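# Remove one staple stick and set it down

## Task

Pull a single stick of staples out of the staple box and set it down on the table with its legs pointing down, far enough away that it touches neither the box's tray nor its sleeve.

## Robot and tools

Robot: two arms, left_arm and right_arm, each ending in a two-finger gripper with a wrist camera. Base positions in the scene frame: left_arm (+0.044, +0.347, 0) m, right_arm (-0.017, -0.313, 0) m, both yawed only slightly. A two-camera stand sits behind the arms.

Frames: the scene frame has its origin at table-top height, halfway between the nominal bases; +x points out over the table, +z up, and left_arm is on the +y side (image left/right do not follow these names). Reported hand poses, velocities and targets use the scene frame. Movement offsets, however, are along the axes of each arm's own current Hand target. On a gripper, +z is the direction the fingers point and the fingers close along y. end_effector_position marks the spot between the pads, roughly 1 cm short of the fingertips. Printed poses can be off by a few centimetres, more at full reach.

Row layout (shared by execute_actions and move): one flat list of 14 numbers, each in [-1, 1], always covering both arms: left_arm dx, dy, dz, rx, ry, rz, opening, then right_arm in the same order. dx to rz are an offset, not a pose: a displacement from that arm's Hand target as it stood when the action or move began, in the Hand target's own axes. 1.0 equals 0.6 m for dx/dy/dz and 180 degrees for rx/ry/rz, which together form one rotation vector. Opening is absolute, not an offset: +1 fully open (0.094 m), -1 closed. Sending six zeros re-requests the current Hand target; sending 0 as an opening closes the gripper halfway, so repeat the present opening to keep it.

execute_actions(actions, cameras): actions is a list of actions; each action is a list of up to 15 rows, one per 1/30 s step. A shorter action keeps its final row for the remaining steps. Every row in an action is measured from the same starting Hand target, not from the row before; the next action starts from the new Hand target, so repeating an offset moves further. cameras: list of names, ["all"], or []; by default images only come with an empty actions list. An empty list also reports the current scene number.

move(target, speed, blend, opening_speed, grip_force, blocking, cameras): drives each gripper in a straight line. target is one 14-number row or a list of up to 15 rows, all counted from the Hand targets at the move's start. speed: m/s, 0.002 to 2.9, default 0.25, one value or one per target; rotation is capped at twice that in rad/s. blend: metres of corner rounding per waypoint, 0 means stop at it. opening_speed: rate of the commanded opening on the -1..1 scale per second, at least 0.2; use it to close gently. grip_force: newtons per pad, 10 to 50, one value or one per arm; it stays in effect, and lower values close slowly. blocking=false returns early while the move continues. Total path time is capped at 10 s. Paths do not avoid obstacles or the other arm. The result adds a move: line giving the outcome (done, off_target, moving, held, fault) and any limits (limits=paced: pose clipped; limits=held: steps withheld).

wait(seconds 0 to 10, cameras): lets time pass holding commands; returns early if a running move ends. stop(cameras): brakes a running move. zoom_image(camera, region [x0, y0, x1, y1] in pixels, at most 504 by 504): enlarges part of the latest image of cam_head_left, cam_head_right, cam_high, cam_low, cam_left_wrist or cam_right_wrist (all 896x504). finished_scene(scene): ends the current scene for good, scene being its number; the goal must hold without the robot.

Result lines: end_effector_position (m) and end_effector_quat_wxyz per arm; Hand target (last commanded pose after clipping, the base for the next offsets); Tool commands; Joint positions (last value is measured opening in metres); joint torques (include gravity, have offsets and noise); Joint velocities, marked within noise when still; grip_measured (opening on the -1..1 scale, a bit wide when empty, narrower than a hard part under full squeeze); grip_effort_nm (motor effort, negative closing, not a pad force); actions left; step readings of position after actions calls; MOTOR HOT from 75 °C and OVER-TEMPERATURE FAULT at 90 °C, which folds that arm out of use.

Behaviour: commanded orientation is clipped each step to 40 degrees from the measured one. Grippers often rest a few centimetres short of the target because of friction and weight; that alone does not mean contact. Send the remaining distance as a new offset. A blocked arm keeps pushing until commanded back. Fast moves lag and overshoot.

Avoid: dropping the stick or letting go while it moves; anything leaving the table; hitting fixed or heavy objects or pressing far past contact; any contact between the two arms, including one gripper closing on the other's fingers; strain on the wrist camera cables; paths passing near an arm's own base; long stretched holds or pushes that overheat motors. Loose objects may occasionally be nudged by outside disturbances. Camera calibration (intrinsics, distortion, T_world_to_cam) is supplied and accurate to roughly a centimetre near image centres.

Each tool is called after ">>>" as a command line: name --argument value for each argument, lists and objects as JSON in quotes; but a table of rows of numbers goes row by row, as --pt "numbers of a row", without its own name.

## Session

>>> execute_actions --actions '[]'

Scene clock: 0.00 s.
left_arm: end_effector_position=(+0.4309, +0.3971, +0.1003) grip_measured=+1.000 grip_effort_nm=n/a end_effector_quat_wxyz=(+0.585, -0.090, +0.798, +0.109) | right_arm: end_effector_position=(+0.3777, -0.3390, +0.1156) grip_measured=+1.000 grip_effort_nm=n/a end_effector_quat_wxyz=(+0.609, +0.080, +0.786, -0.068)
Joint positions: left_arm=[-0.064 1.543 0.331 0.904 -0.291 -0.019 0.094] | right_arm=[0.033 1.523 0.342 0.922 0.249 0.056 0.094]
Joint velocities: within noise
Joint torques (N m): no reading
Heat: left arm: 30 °C; right arm: 32 °C.
Hand target: left_arm +0.4315, +0.3973, +0.1020; +0.586, -0.091, +0.797, +0.109 | right_arm +0.3806, -0.3391, +0.1245; +0.619, +0.082, +0.778, -0.067
Tool commands: left_gripper/opening=+1.0 right_gripper/opening=+1.0

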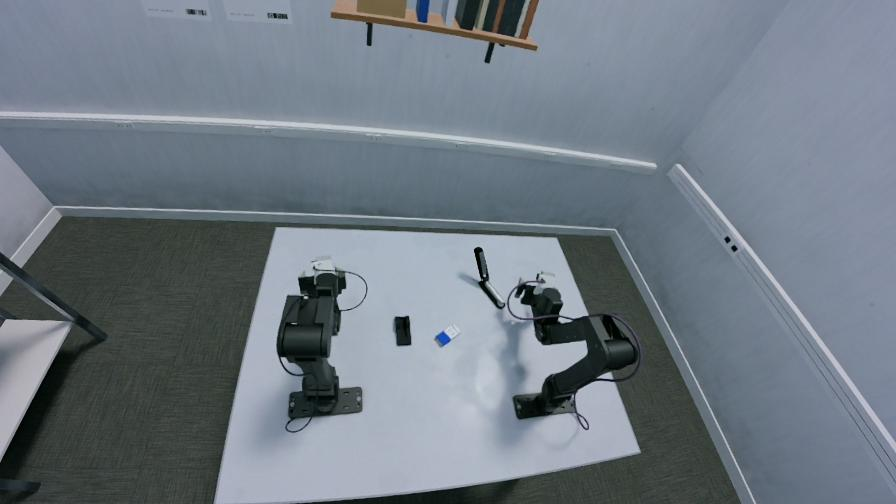

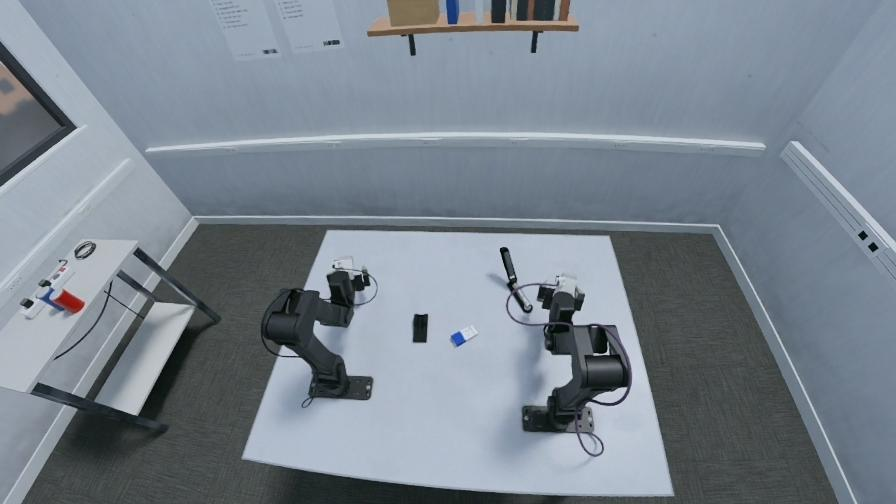

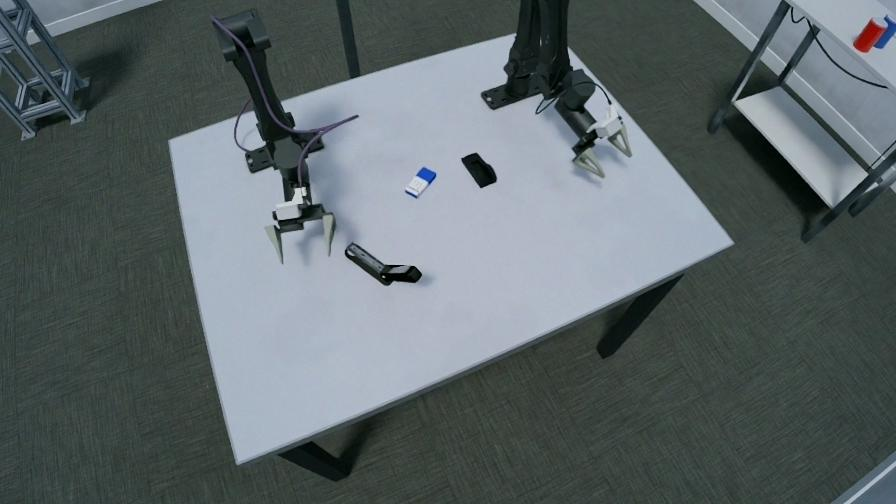

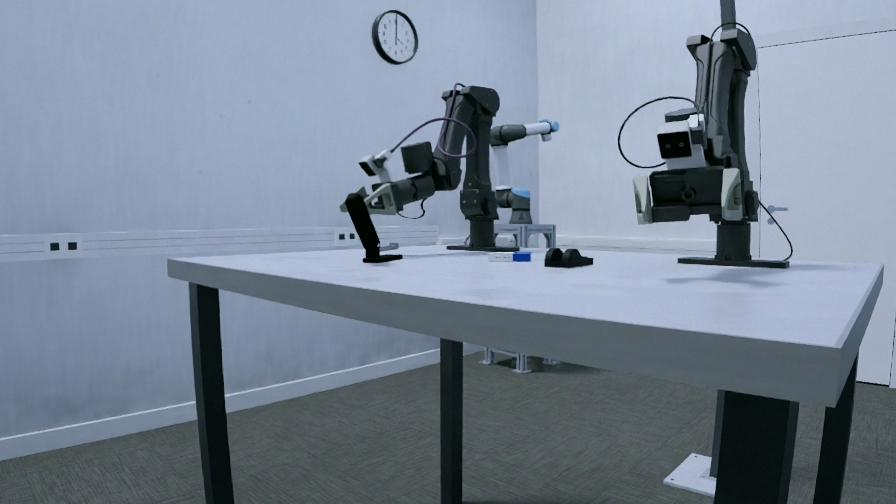

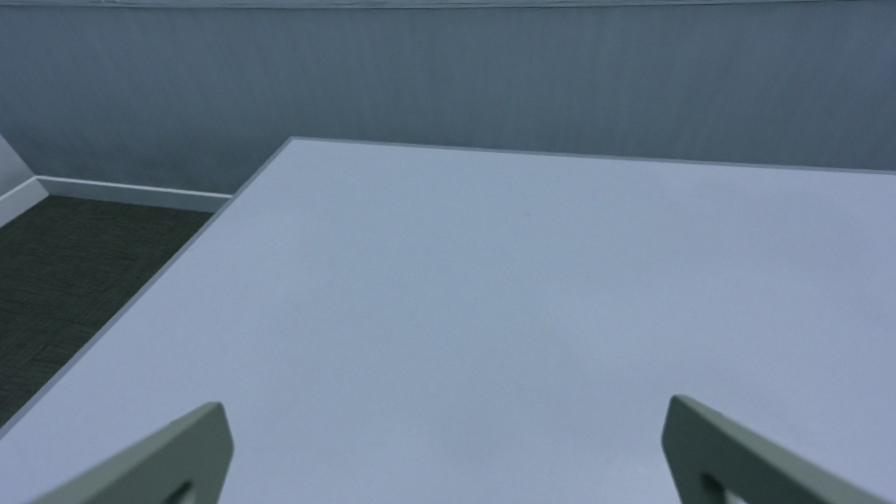

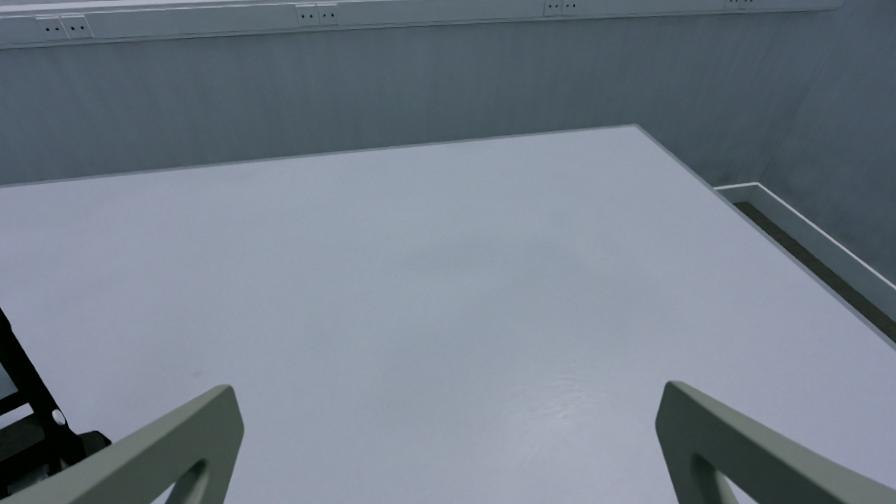

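>>> zoom_image --camera "cam_high" --region '[340, 130, 520, 300]'

>>> zoom_image --camera "cam_head_right" --region '[400, 290, 510, 360]'

>>> zoom_image --camera "cam_low" --region '[460, 220, 620, 300]'

Scaled by 2.800 from the camera's 896x504 image, which has a finer 1280x720 frame.

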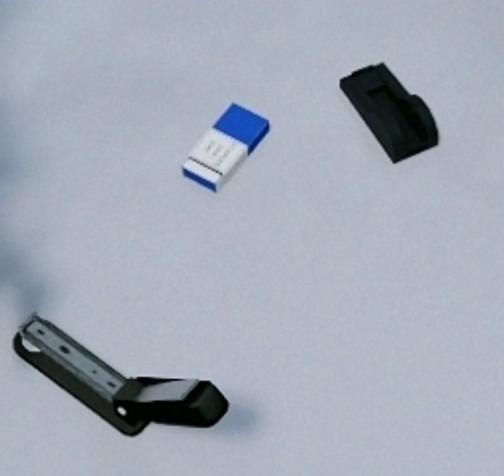

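Scaled by 4.582 from the camera's 896x504 image, which has a finer 1280x720 frame.

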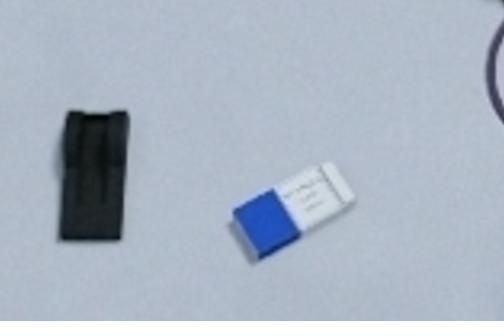

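Scaled by 3.150 from the camera's 896x504 image, which has a finer 1280x720 frame.

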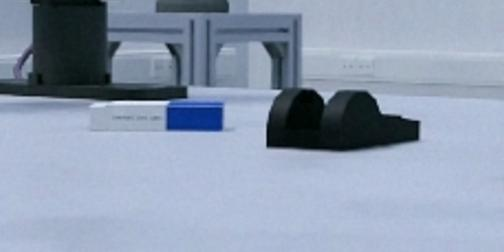

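>>> move --target '[0,0,0,0,0,0,1, -0.0522,0.4493,-0.3398,-0.2167,0.3879,-0.2709,1]' --cameras '["cam_right_wrist","cam_head_right","cam_high"]'

Scene clock: 51.20 s.
left_arm: end_effector_position=(+0.4309, +0.3971, +0.1003) grip_measured=+1.000 grip_effort_nm=0.00 end_effector_quat_wxyz=(+0.585, -0.090, +0.798, +0.109) | right_arm: end_effector_position=(+0.2503, -0.0372, +0.1944) grip_measured=+1.000 grip_effort_nm=-0.02 end_effector_quat_wxyz=(+0.049, -0.387, +0.921, +0.015)
Joint positions: left_arm=[-0.064 1.543 0.331 0.904 -0.291 -0.019 0.094] | right_arm=[0.793 1.958 2.043 -1.555 0.012 0.007 0.094]
Joint torques (N m): left_arm=[0.13 -5.68 5.52 2.28 -0.08 0] | right_arm=[-0.01 -8.47 8.57 0.5 -0.09 -0.09]
Heat: left arm: 34 °C; right arm: 37 °C.
Hand target: left_arm +0.4315, +0.3973, +0.1020; +0.586, -0.091, +0.797, +0.109 | right_arm +0.2500, -0.0349, +0.1999; +0.000, -0.391, +0.920, +0.000
Off the commanded pose: left_arm 0.002 m, 0 deg | right_arm 0.006 m, 6 deg.
joint sent to its limit (right arm) — joint 4 (wrist pitch), lower limit. The joint targets are off in orientation, not in position.
move: off_target (right_arm)
camera_calibration:
cam_right_wrist: T_world_to_cam=[[0.709539, -0.704209, 0.0253799, -0.208352], [-0.66819, -0.660935, 0.341596, 0.114482], [-0.22378, -0.259334, -0.939504, 0.319527], [0, 0, 0, 1]] pos_world=[0.295833, 0.0118055, 0.266378]
Images, in order (width x height): cam_head_right 896x504, cam_high 896x504, cam_right_wrist 896x504.

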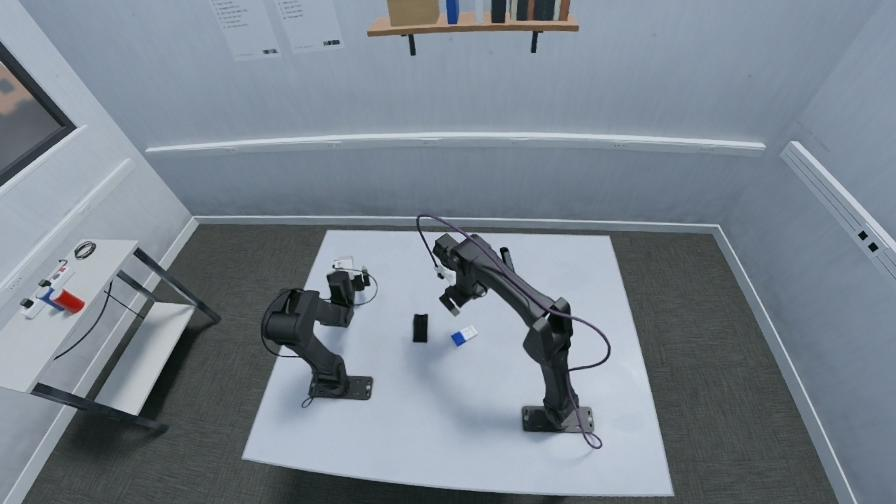

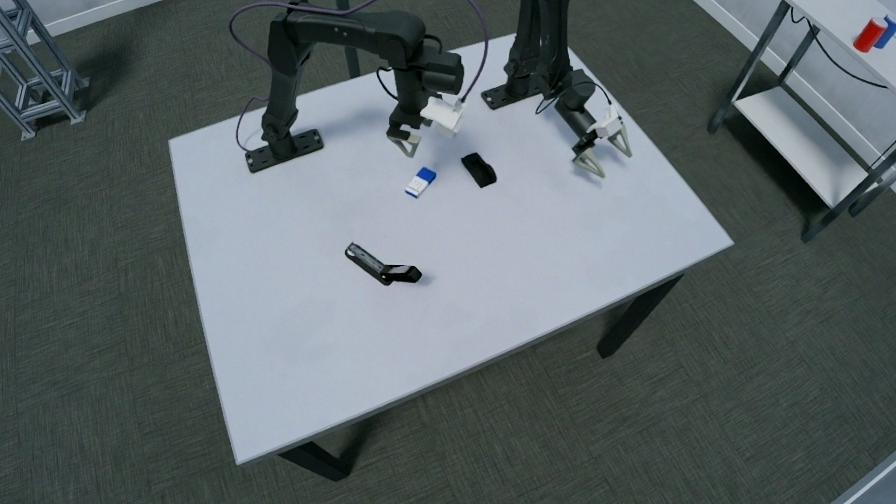

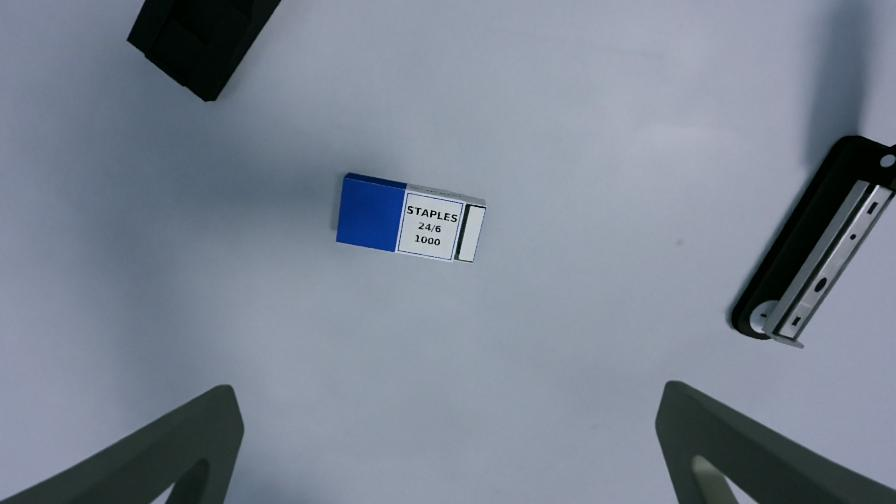

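>>> zoom_image --camera "cam_right_wrist" --region '[310, 150, 510, 280]'

Scaled by 2.520 from the camera's 896x504 image, which has a finer 1280x720 frame.

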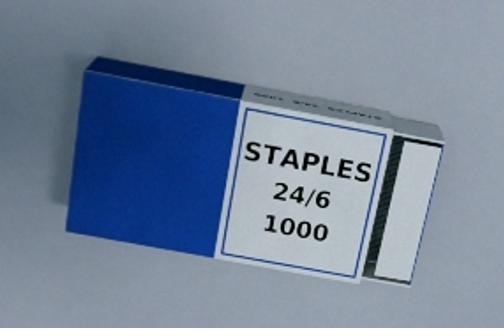

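>>> move --target '[0,0,0,0,0,0,1, 0.036,-0.0348,0.1667,0,0,0,1]' --cameras '["cam_right_wrist"]'

>>> zoom_image --camera "cam_right_wrist" --region '[260, 100, 660, 380]'

Scene clock: 115.60 s.
left_arm: end_effector_position=(+0.4309, +0.3971, +0.1003) grip_measured=+1.000 grip_effort_nm=-0.01 end_effector_quat_wxyz=(+0.585, -0.090, +0.798, +0.109) | right_arm: end_effector_position=(+0.2483, -0.0691, +0.0941) grip_measured=+1.000 grip_effort_nm=-0.02 end_effector_quat_wxyz=(-0.015, -0.388, +0.922, -0.011)
Joint positions: left_arm=[-0.064 1.543 0.331 0.904 -0.291 -0.019 0.094] | right_arm=[0.735 1.951 1.634 -1.29 0.01 -0.05 0.094]
Joint torques (N m): left_arm=[-0.21 -5.56 5.42 2.26 -0.06 -0.01] | right_arm=[0.17 -10.82 5.71 0.66 -0.09 -0.08]
Heat: left arm: 36 °C; right arm: 32 °C.
Hand target: left_arm +0.4315, +0.3973, +0.1020; +0.586, -0.091, +0.797, +0.109 | right_arm +0.2501, -0.0650, +0.0998; +0.000, -0.391, +0.920, +0.000
Off the commanded pose: left_arm 0.002 m, 0 deg | right_arm 0.007 m, 2 deg.
move: done
camera_calibration:
cam_right_wrist: T_world_to_cam=[[0.711201, -0.702604, 0.0232249, -0.226921], [-0.628951, -0.621194, 0.467481, 0.107439], [-0.314027, -0.347081, -0.883698, 0.227628], [0, 0, 0, 1]] pos_world=[0.300442, -0.0136899, 0.156199]
Images, in order (width x height): cam_right_wrist 896x504.

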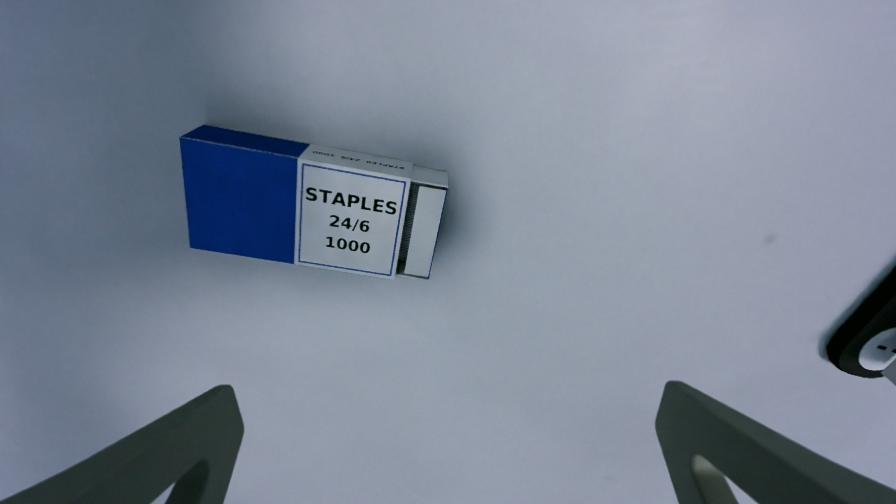

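Scaled by 1.260 from the camera's 896x504 image, which has a finer 1280x720 frame.

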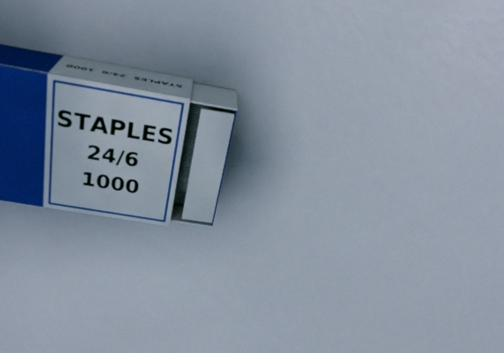

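>>> zoom_image --camera "cam_right_wrist" --region '[370, 150, 470, 290]'

Scaled by 3.600 from the camera's 896x504 image, which has a finer 1280x720 frame.

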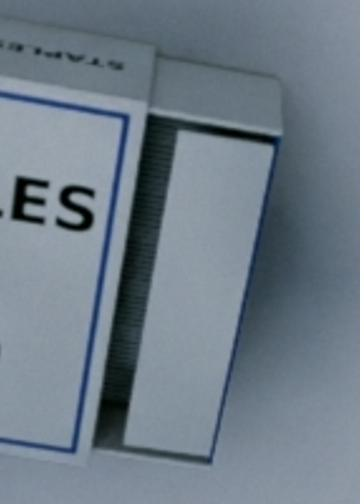

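>>> move --target '[0,0,0,0,0,0,1, 0.0695,-0.2522,-0.0333,0,0,0.567,1]' --cameras '["cam_right_wrist","cam_high","cam_low","cam_head_right"]'

Scene clock: 156.50 s.
left_arm: end_effector_position=(+0.4309, +0.3971, +0.1003) grip_measured=+1.000 grip_effort_nm=-0.01 end_effector_quat_wxyz=(+0.585, -0.090, +0.798, +0.109) | right_arm: end_effector_position=(+0.3271, -0.2009, +0.1107) grip_measured=+1.000 grip_effort_nm=-0.02 end_effector_quat_wxyz=(-0.004, +0.464, +0.886, -0.007)
Joint positions: left_arm=[-0.064 1.543 0.331 0.904 -0.291 -0.019 0.094] | right_arm=[0.302 1.933 1.676 -1.33 0.003 1.279 0.094]
Joint torques (N m): left_arm=[-0.06 -5.55 5.35 2.3 -0.11 0.03] | right_arm=[-0.12 -9.37 8.73 0.25 -0.03 0.06]
Heat: left arm: 37 °C; right arm: 31 °C.
Hand target: left_arm +0.4315, +0.3973, +0.1020; +0.586, -0.091, +0.797, +0.109 | right_arm +0.3300, -0.2001, +0.1199; +0.000, +0.470, +0.883, +0.000
Off the commanded pose: left_arm 0.002 m, 0 deg | right_arm 0.010 m, 1 deg.
move: done
camera_calibration:
cam_right_wrist: T_world_to_cam=[[-0.825078, -0.564161, 0.0311278, 0.15359], [-0.496629, 0.750383, 0.436218, 0.303102], [-0.269454, 0.344455, -0.899303, 0.347426], [0, 0, 0, 1]] pos_world=[0.370868, -0.260466, 0.175442]
Images, in order (width x height): cam_head_right 896x504, cam_high 896x504, cam_low 896x504, cam_right_wrist 896x504.

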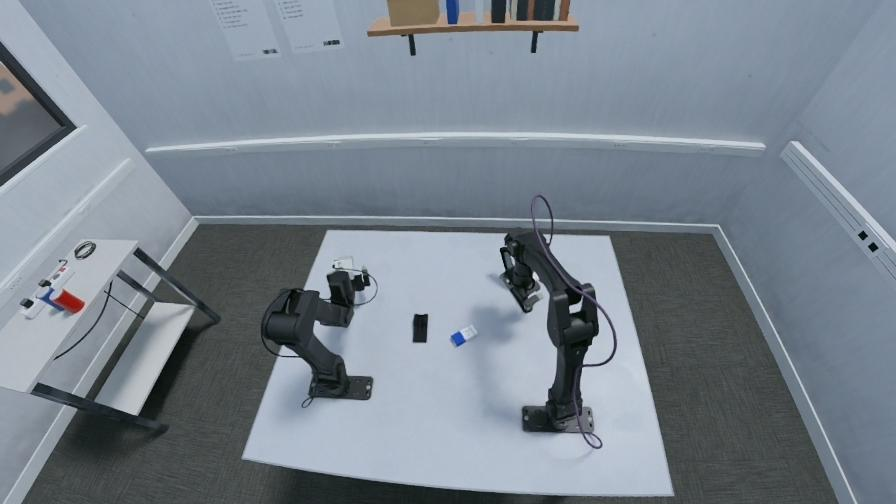

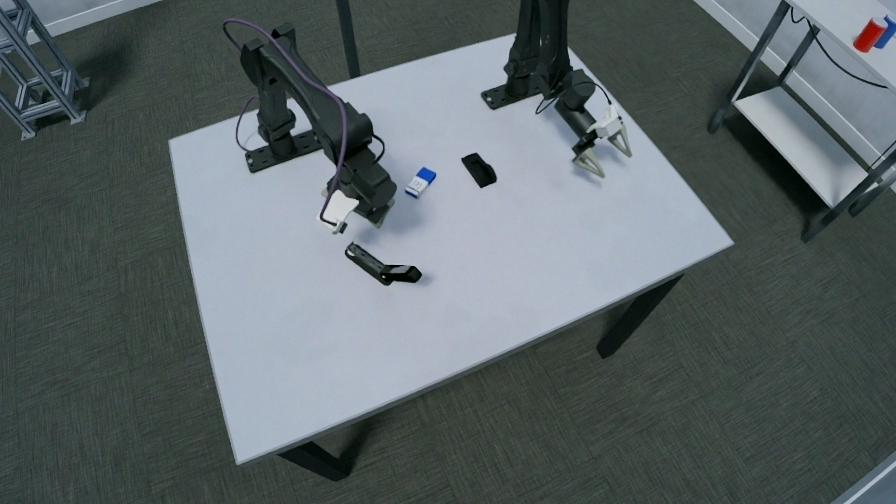

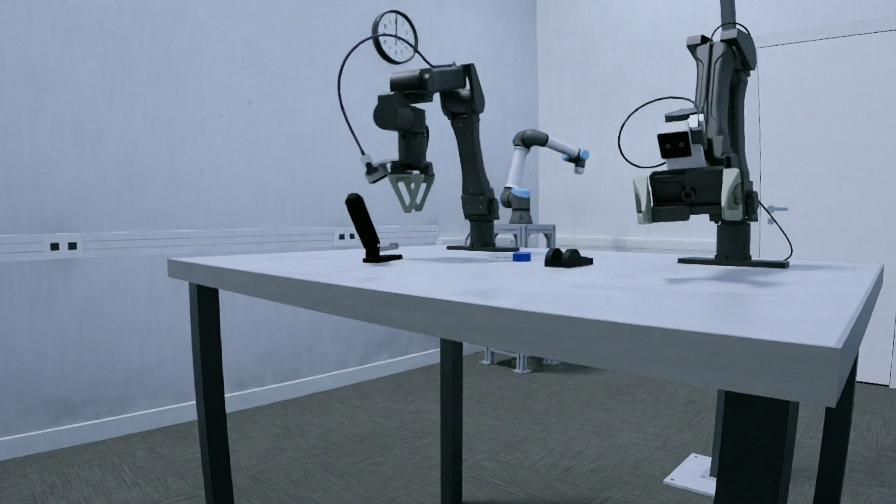

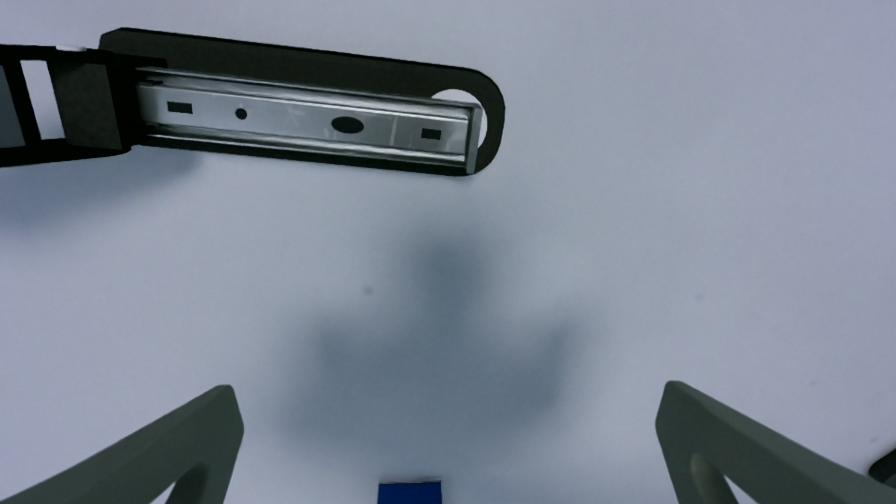

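>>> zoom_image --camera "cam_low" --region '[340, 60, 520, 260]'

>>> zoom_image --camera "cam_low" --region '[600, 80, 800, 280]'

>>> zoom_image --camera "cam_high" --region '[540, 60, 660, 200]'

Scaled by 2.520 from the camera's 896x504 image, which has a finer 1280x720 frame.

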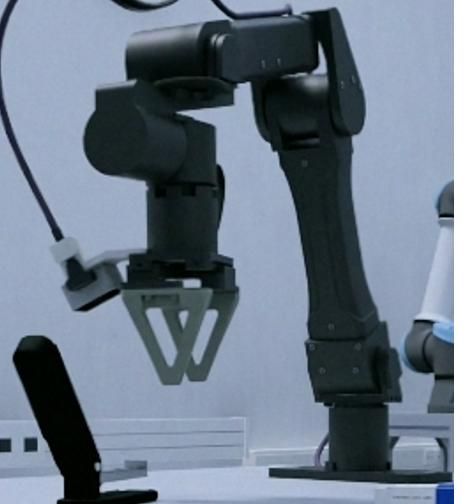

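Scaled by 2.520 from the camera's 896x504 image, which has a finer 1280x720 frame.

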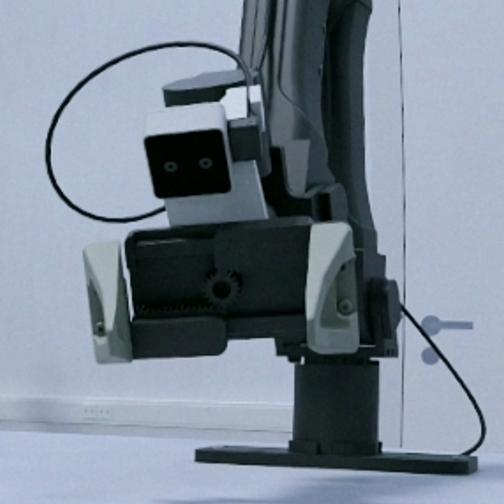

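Scaled by 3.600 from the camera's 896x504 image, which has a finer 1280x720 frame.

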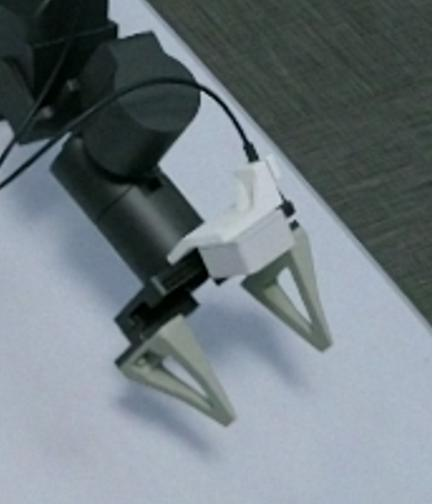

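>>> move --target '[0.1105,-0.4043,-0.5655,0.3616,0.0980,0.1744,0.2, 0,0,0,0,0,0,1]' --cameras '["cam_left_wrist","cam_high","cam_low","cam_head_right"]'

Scene clock: 224.97 s.
left_arm: end_effector_position=(+0.1698, +0.0698, +0.1165) grip_measured=+0.202 grip_effort_nm=-0.11 end_effector_quat_wxyz=(+0.380, +0.423, +0.798, -0.198) | right_arm: end_effector_position=(+0.3271, -0.2009, +0.1107) grip_measured=+1.000 grip_effort_nm=-0.02 end_effector_quat_wxyz=(-0.004, +0.465, +0.886, -0.007)
Joint positions: left_arm=[-1.354 0.97 0.491 -0.235 -0.253 -0.206 0.056] | right_arm=[0.302 1.933 1.676 -1.33 0.003 1.28 0.094]
Joint torques (N m): left_arm=[-0.59 -1.31 9.77 1.64 -0.03 -0.02] | right_arm=[-0.06 -9.32 8.77 0.26 -0.03 0.08]
Heat: left arm: 38 °C; right arm: 32 °C.
Hand target: left_arm +0.1679, +0.0678, +0.1202; +0.373, +0.425, +0.801, -0.198 | right_arm +0.3301, -0.2001, +0.1199; +0.000, +0.470, +0.883, +0.000
Off the commanded pose: left_arm 0.005 m, 1 deg | right_arm 0.010 m, 1 deg.
move: done
camera_calibration:
cam_left_wrist: T_world_to_cam=[[-0.833687, -0.55207, -0.0136275, 0.181611], [-0.494396, 0.757134, -0.426991, 0.119243], [0.246046, -0.349239, -0.904153, 0.178956], [0, 0, 0, 1]] pos_world=[0.166329, 0.0724773, 0.215194]
Images, in order (width x height): cam_head_right 896x504, cam_high 896x504, cam_low 896x504, cam_left_wrist 896x504.

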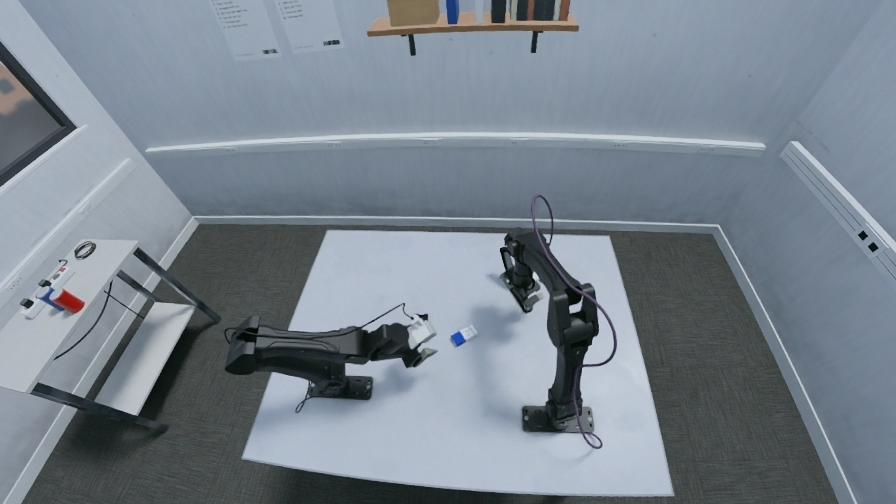

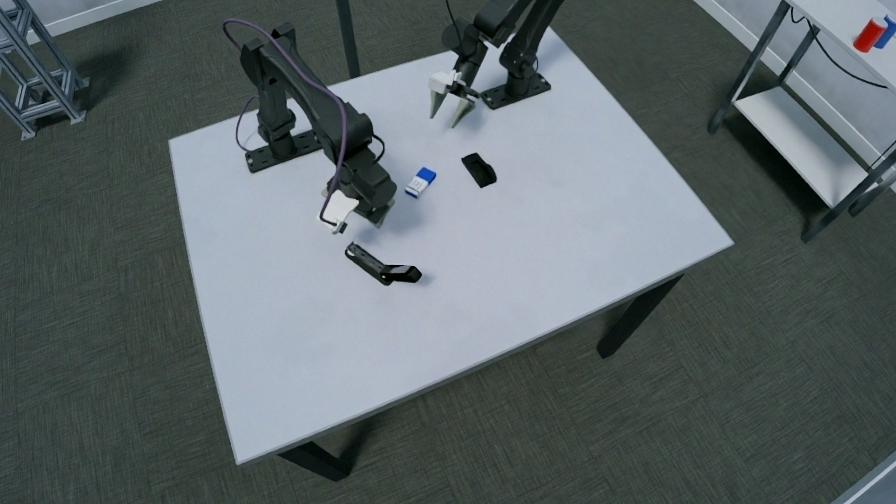

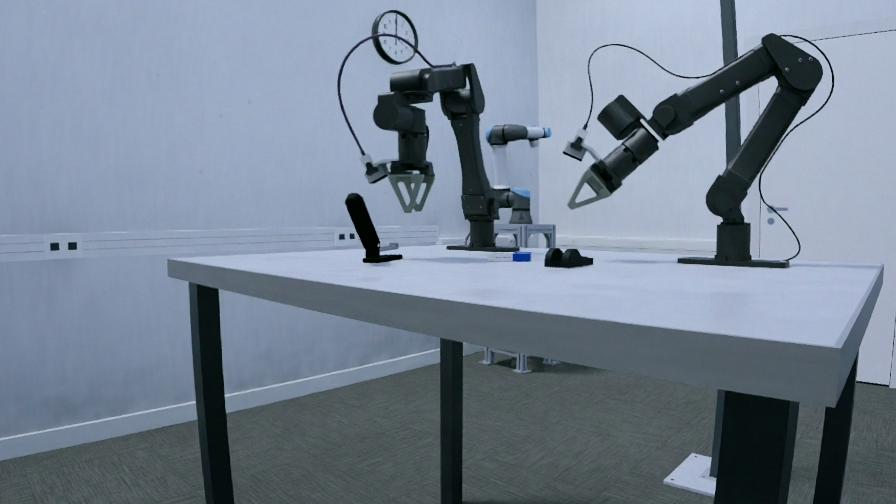

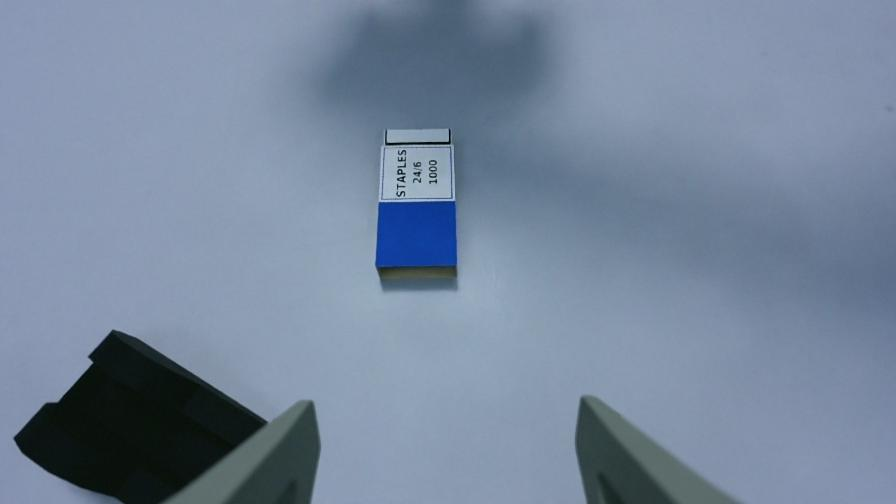

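>>> move --target '[0.0245,0.0308,0.1528,0,0,0,0.2, 0,0,0,0,0,0,1]' --cameras '["cam_left_wrist","cam_low"]' --speed 0.15

>>> zoom_image --camera "cam_low" --region '[460, 170, 680, 290]'

Scene clock: 246.57 s.
left_arm: end_effector_position=(+0.2166, +0.0275, +0.0563) grip_measured=+0.202 grip_effort_nm=-0.11 end_effector_quat_wxyz=(+0.373, +0.423, +0.802, -0.198) | right_arm: end_effector_position=(+0.3271, -0.2009, +0.1107) grip_measured=+1.000 grip_effort_nm=-0.02 end_effector_quat_wxyz=(-0.004, +0.465, +0.886, -0.007)
Joint positions: left_arm=[-1.2 1.414 0.48 0.228 -0.13 -0.112 0.056] | right_arm=[0.302 1.933 1.676 -1.33 0.003 1.28 0.094]
Joint torques (N m): left_arm=[0.38 -3.28 4.6 2.5 0.02 0.14] | right_arm=[-0.08 -9.35 8.76 0.26 -0.04 0.07]
Heat: left arm: 37 °C; right arm: 33 °C.
Hand target: left_arm +0.2172, +0.0279, +0.0500; +0.373, +0.425, +0.800, -0.198 | right_arm +0.3301, -0.2001, +0.1199; +0.000, +0.470, +0.883, +0.000
Off the commanded pose: left_arm 0.006 m, 0 deg | right_arm 0.010 m, 1 deg.
move: done
camera_calibration:
cam_left_wrist: T_world_to_cam=[[-0.833502, -0.552476, -0.00668851, 0.19603], [-0.500304, 0.759818, -0.415178, 0.149167], [0.234458, -0.342705, -0.909716, 0.100977], [0, 0, 0, 1]] pos_world=[0.214346, 0.0295678, 0.155102]
Images, in order (width x height): cam_low 896x504, cam_left_wrist 896x504.

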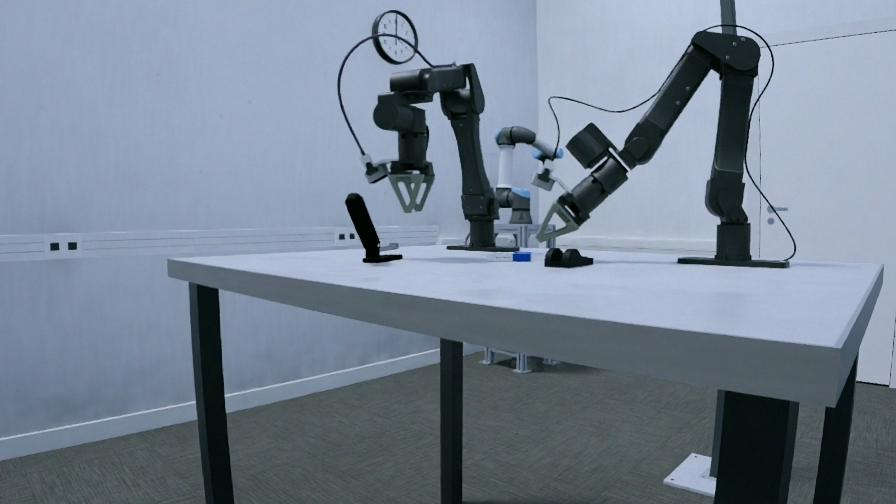

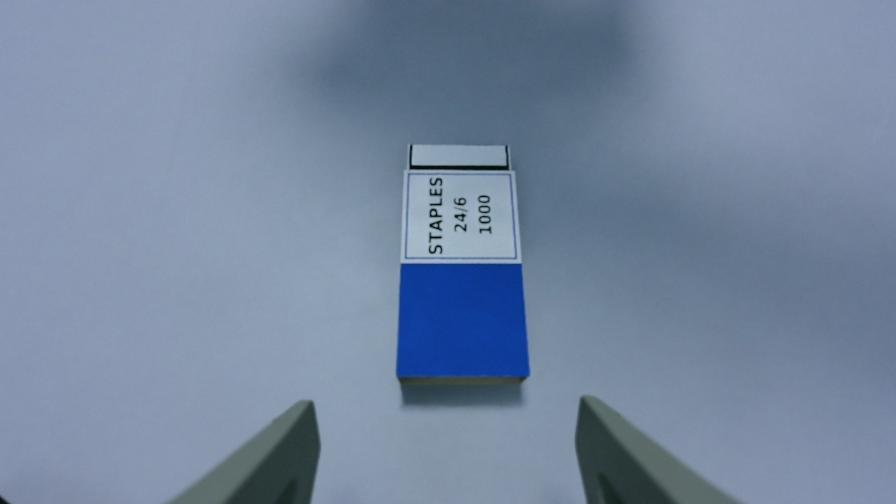

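Scaled by 2.291 from the camera's 896x504 image, which has a finer 1280x720 frame.

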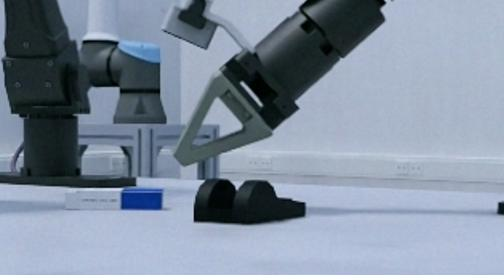

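>>> move --target '[0.0042,-0.0070,0.0832,0,0,0,0.2, 0,0,0,0,0,0,1]' --cameras '["cam_left_wrist","cam_low"]' --speed 0.06

>>> zoom_image --camera "cam_low" --region '[460, 170, 680, 290]'

Scene clock: 269.87 s.
left_arm: end_effector_position=(+0.2318, -0.0004, +0.0192) grip_measured=+0.202 grip_effort_nm=-0.11 end_effector_quat_wxyz=(+0.374, +0.424, +0.801, -0.196) | right_arm: end_effector_position=(+0.3271, -0.2009, +0.1107) grip_measured=+1.000 grip_effort_nm=-0.02 end_effector_quat_wxyz=(-0.004, +0.465, +0.886, -0.007)
Joint positions: left_arm=[-1.193 1.688 0.532 0.45 -0.128 -0.104 0.056] | right_arm=[0.302 1.933 1.676 -1.33 0.003 1.28 0.094]
Joint torques (N m): left_arm=[0.54 -4.67 6.46 2.18 0.09 0.03] | right_arm=[-0.1 -9.33 8.73 0.26 -0.04 0.09]
Heat: left arm: 39 °C; right arm: 33 °C.
Hand target: left_arm +0.2343, -0.0047, +0.0159; +0.373, +0.425, +0.801, -0.198 | right_arm +0.3301, -0.2001, +0.1199; +0.000, +0.470, +0.883, +0.000
Off the commanded pose: left_arm 0.006 m, 0 deg | right_arm 0.010 m, 1 deg.
move: done
camera_calibration:
cam_left_wrist: T_world_to_cam=[[-0.833438, -0.552498, -0.0112432, 0.193054], [-0.498651, 0.760668, -0.415609, 0.162223], [0.238175, -0.340778, -0.909474, 0.0531166], [0, 0, 0, 1]] pos_world=[0.22914, 0.00136503, 0.1179]
Images, in order (width x height): cam_low 896x504, cam_left_wrist 896x504.

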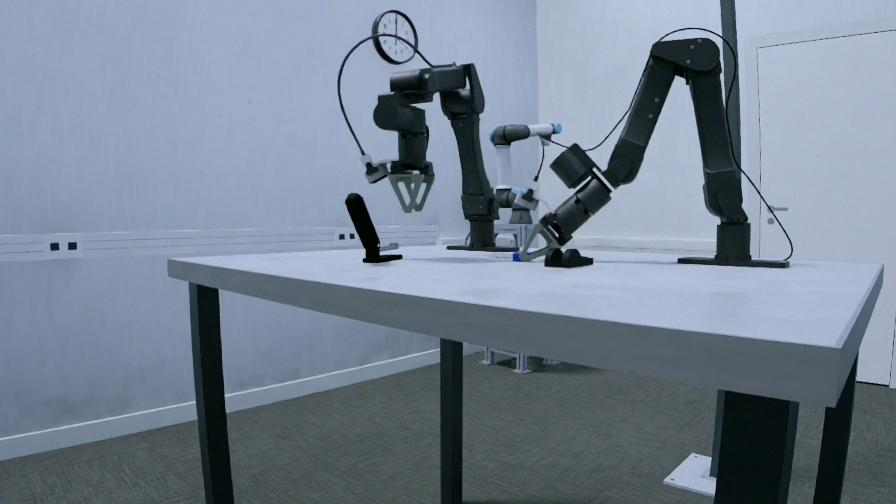

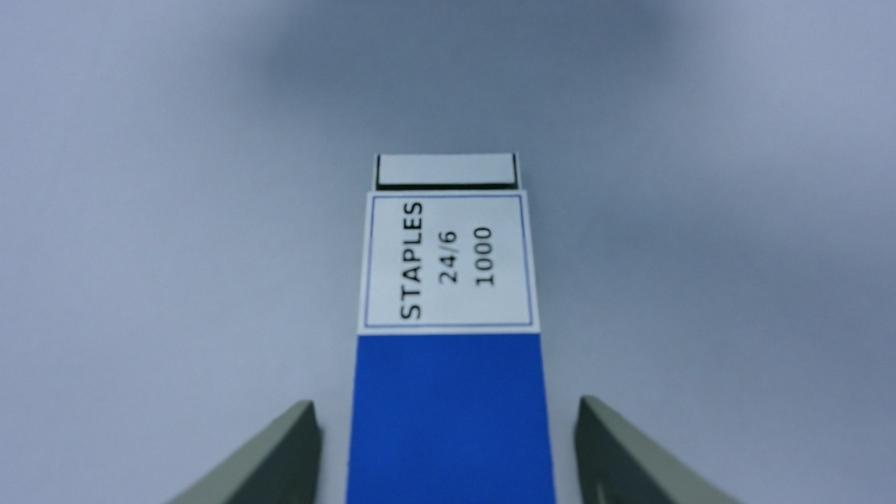

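Scaled by 2.291 from the camera's 896x504 image, which has a finer 1280x720 frame.

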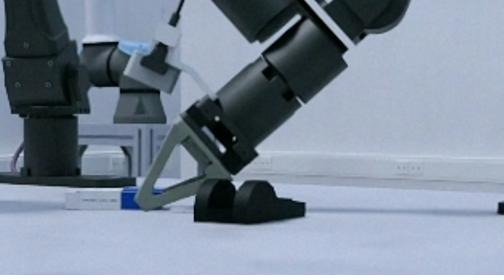

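>>> move --target '[0,0,0,0,0,0,-0.2, 0,0,0,0,0,0,1]' --cameras '["cam_left_wrist"]' --grip_force '[20, 50]' --opening_speed 0.2

Scene clock: 278.67 s.
left_arm: end_effector_position=(+0.2318, -0.0005, +0.0193) grip_measured=-0.193 grip_effort_nm=-0.38 end_effector_quat_wxyz=(+0.374, +0.424, +0.801, -0.196) | right_arm: end_effector_position=(+0.3271, -0.2009, +0.1107) grip_measured=+1.000 grip_effort_nm=-0.02 end_effector_quat_wxyz=(-0.004, +0.465, +0.886, -0.007)
Joint positions: left_arm=[-1.193 1.688 0.532 0.45 -0.128 -0.104 0.038] | right_arm=[0.302 1.933 1.676 -1.33 0.003 1.28 0.094]
Joint torques (N m): left_arm=[0.46 -4.57 6.45 2.19 0.05 0.08] | right_arm=[-0.08 -9.33 8.77 0.26 -0.04 0.08]
Heat: left arm: 39 °C; right arm: 33 °C.
Hand target: left_arm +0.2343, -0.0047, +0.0160; +0.373, +0.425, +0.801, -0.198 | right_arm +0.3301, -0.2001, +0.1199; +0.000, +0.470, +0.883, +0.000
Off the commanded pose: left_arm 0.006 m, 0 deg | right_arm 0.010 m, 1 deg.
grip_force (N): 20, 50
move: done
camera_calibration:
cam_left_wrist: T_world_to_cam=[[-0.833402, -0.552556, -0.0111217, 0.193033], [-0.498659, 0.760483, -0.415939, 0.162305], [0.238287, -0.341098, -0.909324, 0.0531649], [0, 0, 0, 1]] pos_world=[0.22914, 0.00136548, 0.118]
Images, in order (width x height): cam_left_wrist 896x504.

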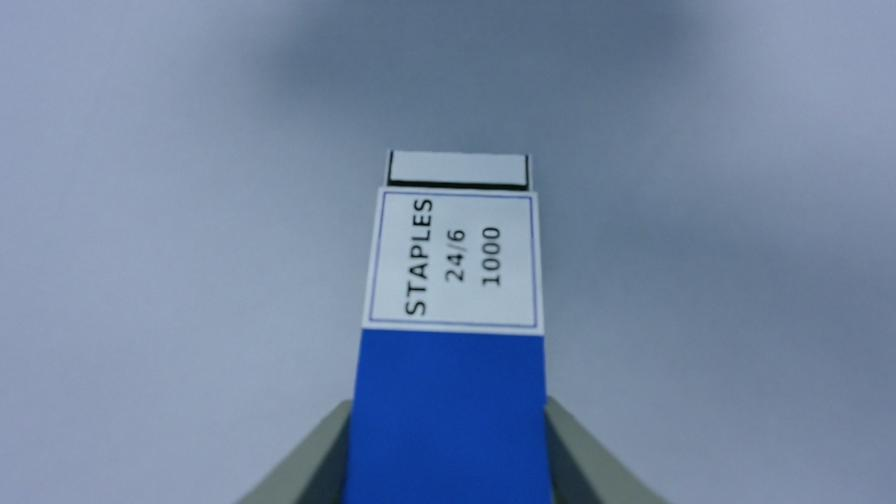

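>>> move --target '[0,0,0,0,0,0,-0.2, 0.2295,0.0175,0.0498,-0.0014,0.0555,0.0157,0.2]' --cameras '["cam_right_wrist","cam_low","cam_left_wrist"]' --speed 0.12

Scene clock: 300.47 s.
left_arm: end_effector_position=(+0.2318, -0.0005, +0.0193) grip_measured=-0.193 grip_effort_nm=-0.38 end_effector_quat_wxyz=(+0.374, +0.424, +0.801, -0.196) | right_arm: end_effector_position=(+0.2603, -0.0815, +0.0844) grip_measured=+0.203 grip_effort_nm=-0.17 end_effector_quat_wxyz=(-0.080, +0.485, +0.870, +0.030)
Joint positions: left_arm=[-1.193 1.688 0.532 0.45 -0.128 -0.104 0.038] | right_arm=[0.597 1.933 1.562 -1.215 -0.17 1.625 0.057]
Joint torques (N m): left_arm=[0.53 -4.81 6.39 2.18 0.09 0.08] | right_arm=[-0.03 -10.62 5.64 0.6 -0.12 0.08]
Heat: left arm: 40 °C; right arm: 33 °C.
Hand target: left_arm +0.2343, -0.0047, +0.0160; +0.373, +0.425, +0.801, -0.198 | right_arm +0.2619, -0.0800, +0.0900; -0.076, +0.490, +0.868, +0.043
Off the commanded pose: left_arm 0.006 m, 0 deg | right_arm 0.006 m, 2 deg.
grip_force (N): 20, 50
move: done
camera_calibration:
cam_left_wrist: T_world_to_cam=[[-0.833402, -0.552556, -0.0111217, 0.193033], [-0.498659, 0.760483, -0.415939, 0.162305], [0.238287, -0.341098, -0.909324, 0.0531649], [0, 0, 0, 1]] pos_world=[0.22914, 0.00136548, 0.118]
cam_right_wrist: T_world_to_cam=[[-0.850574, -0.524304, 0.0403676, 0.175698], [-0.40753, 0.705751, 0.579513, 0.152899], [-0.33233, 0.476467, -0.813963, 0.28453], [0, 0, 0, 1]] pos_world=[0.306313, -0.151359, 0.135897]
Images, in order (width x height): cam_low 896x504, cam_left_wrist 896x504, cam_right_wrist 896x504.

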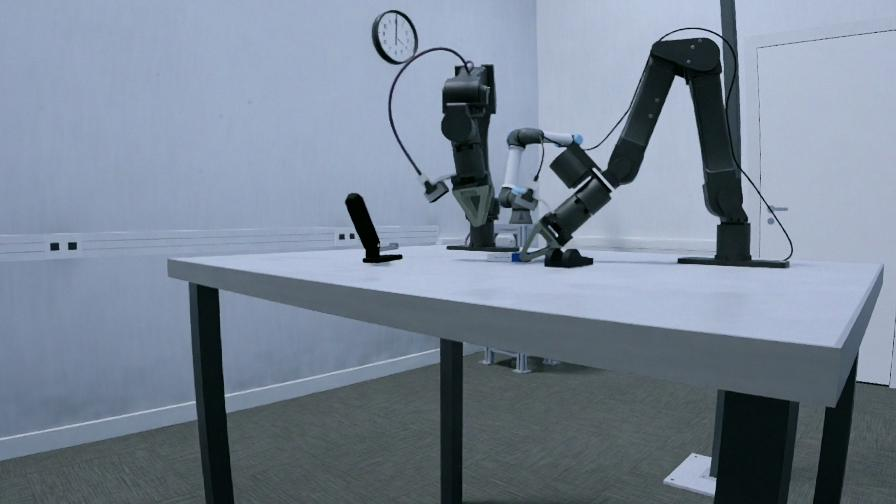

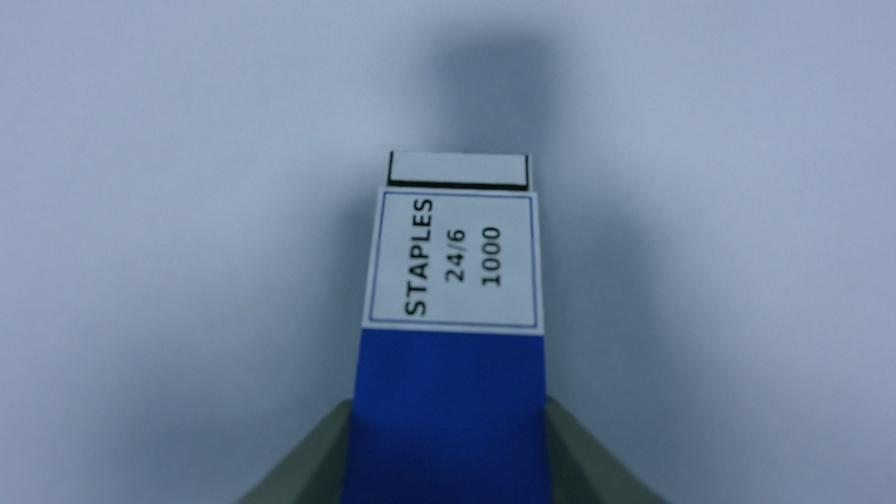

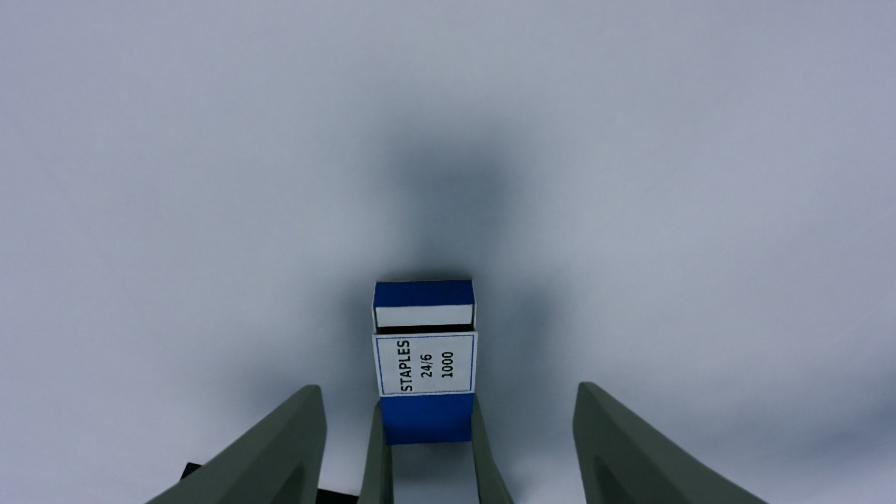

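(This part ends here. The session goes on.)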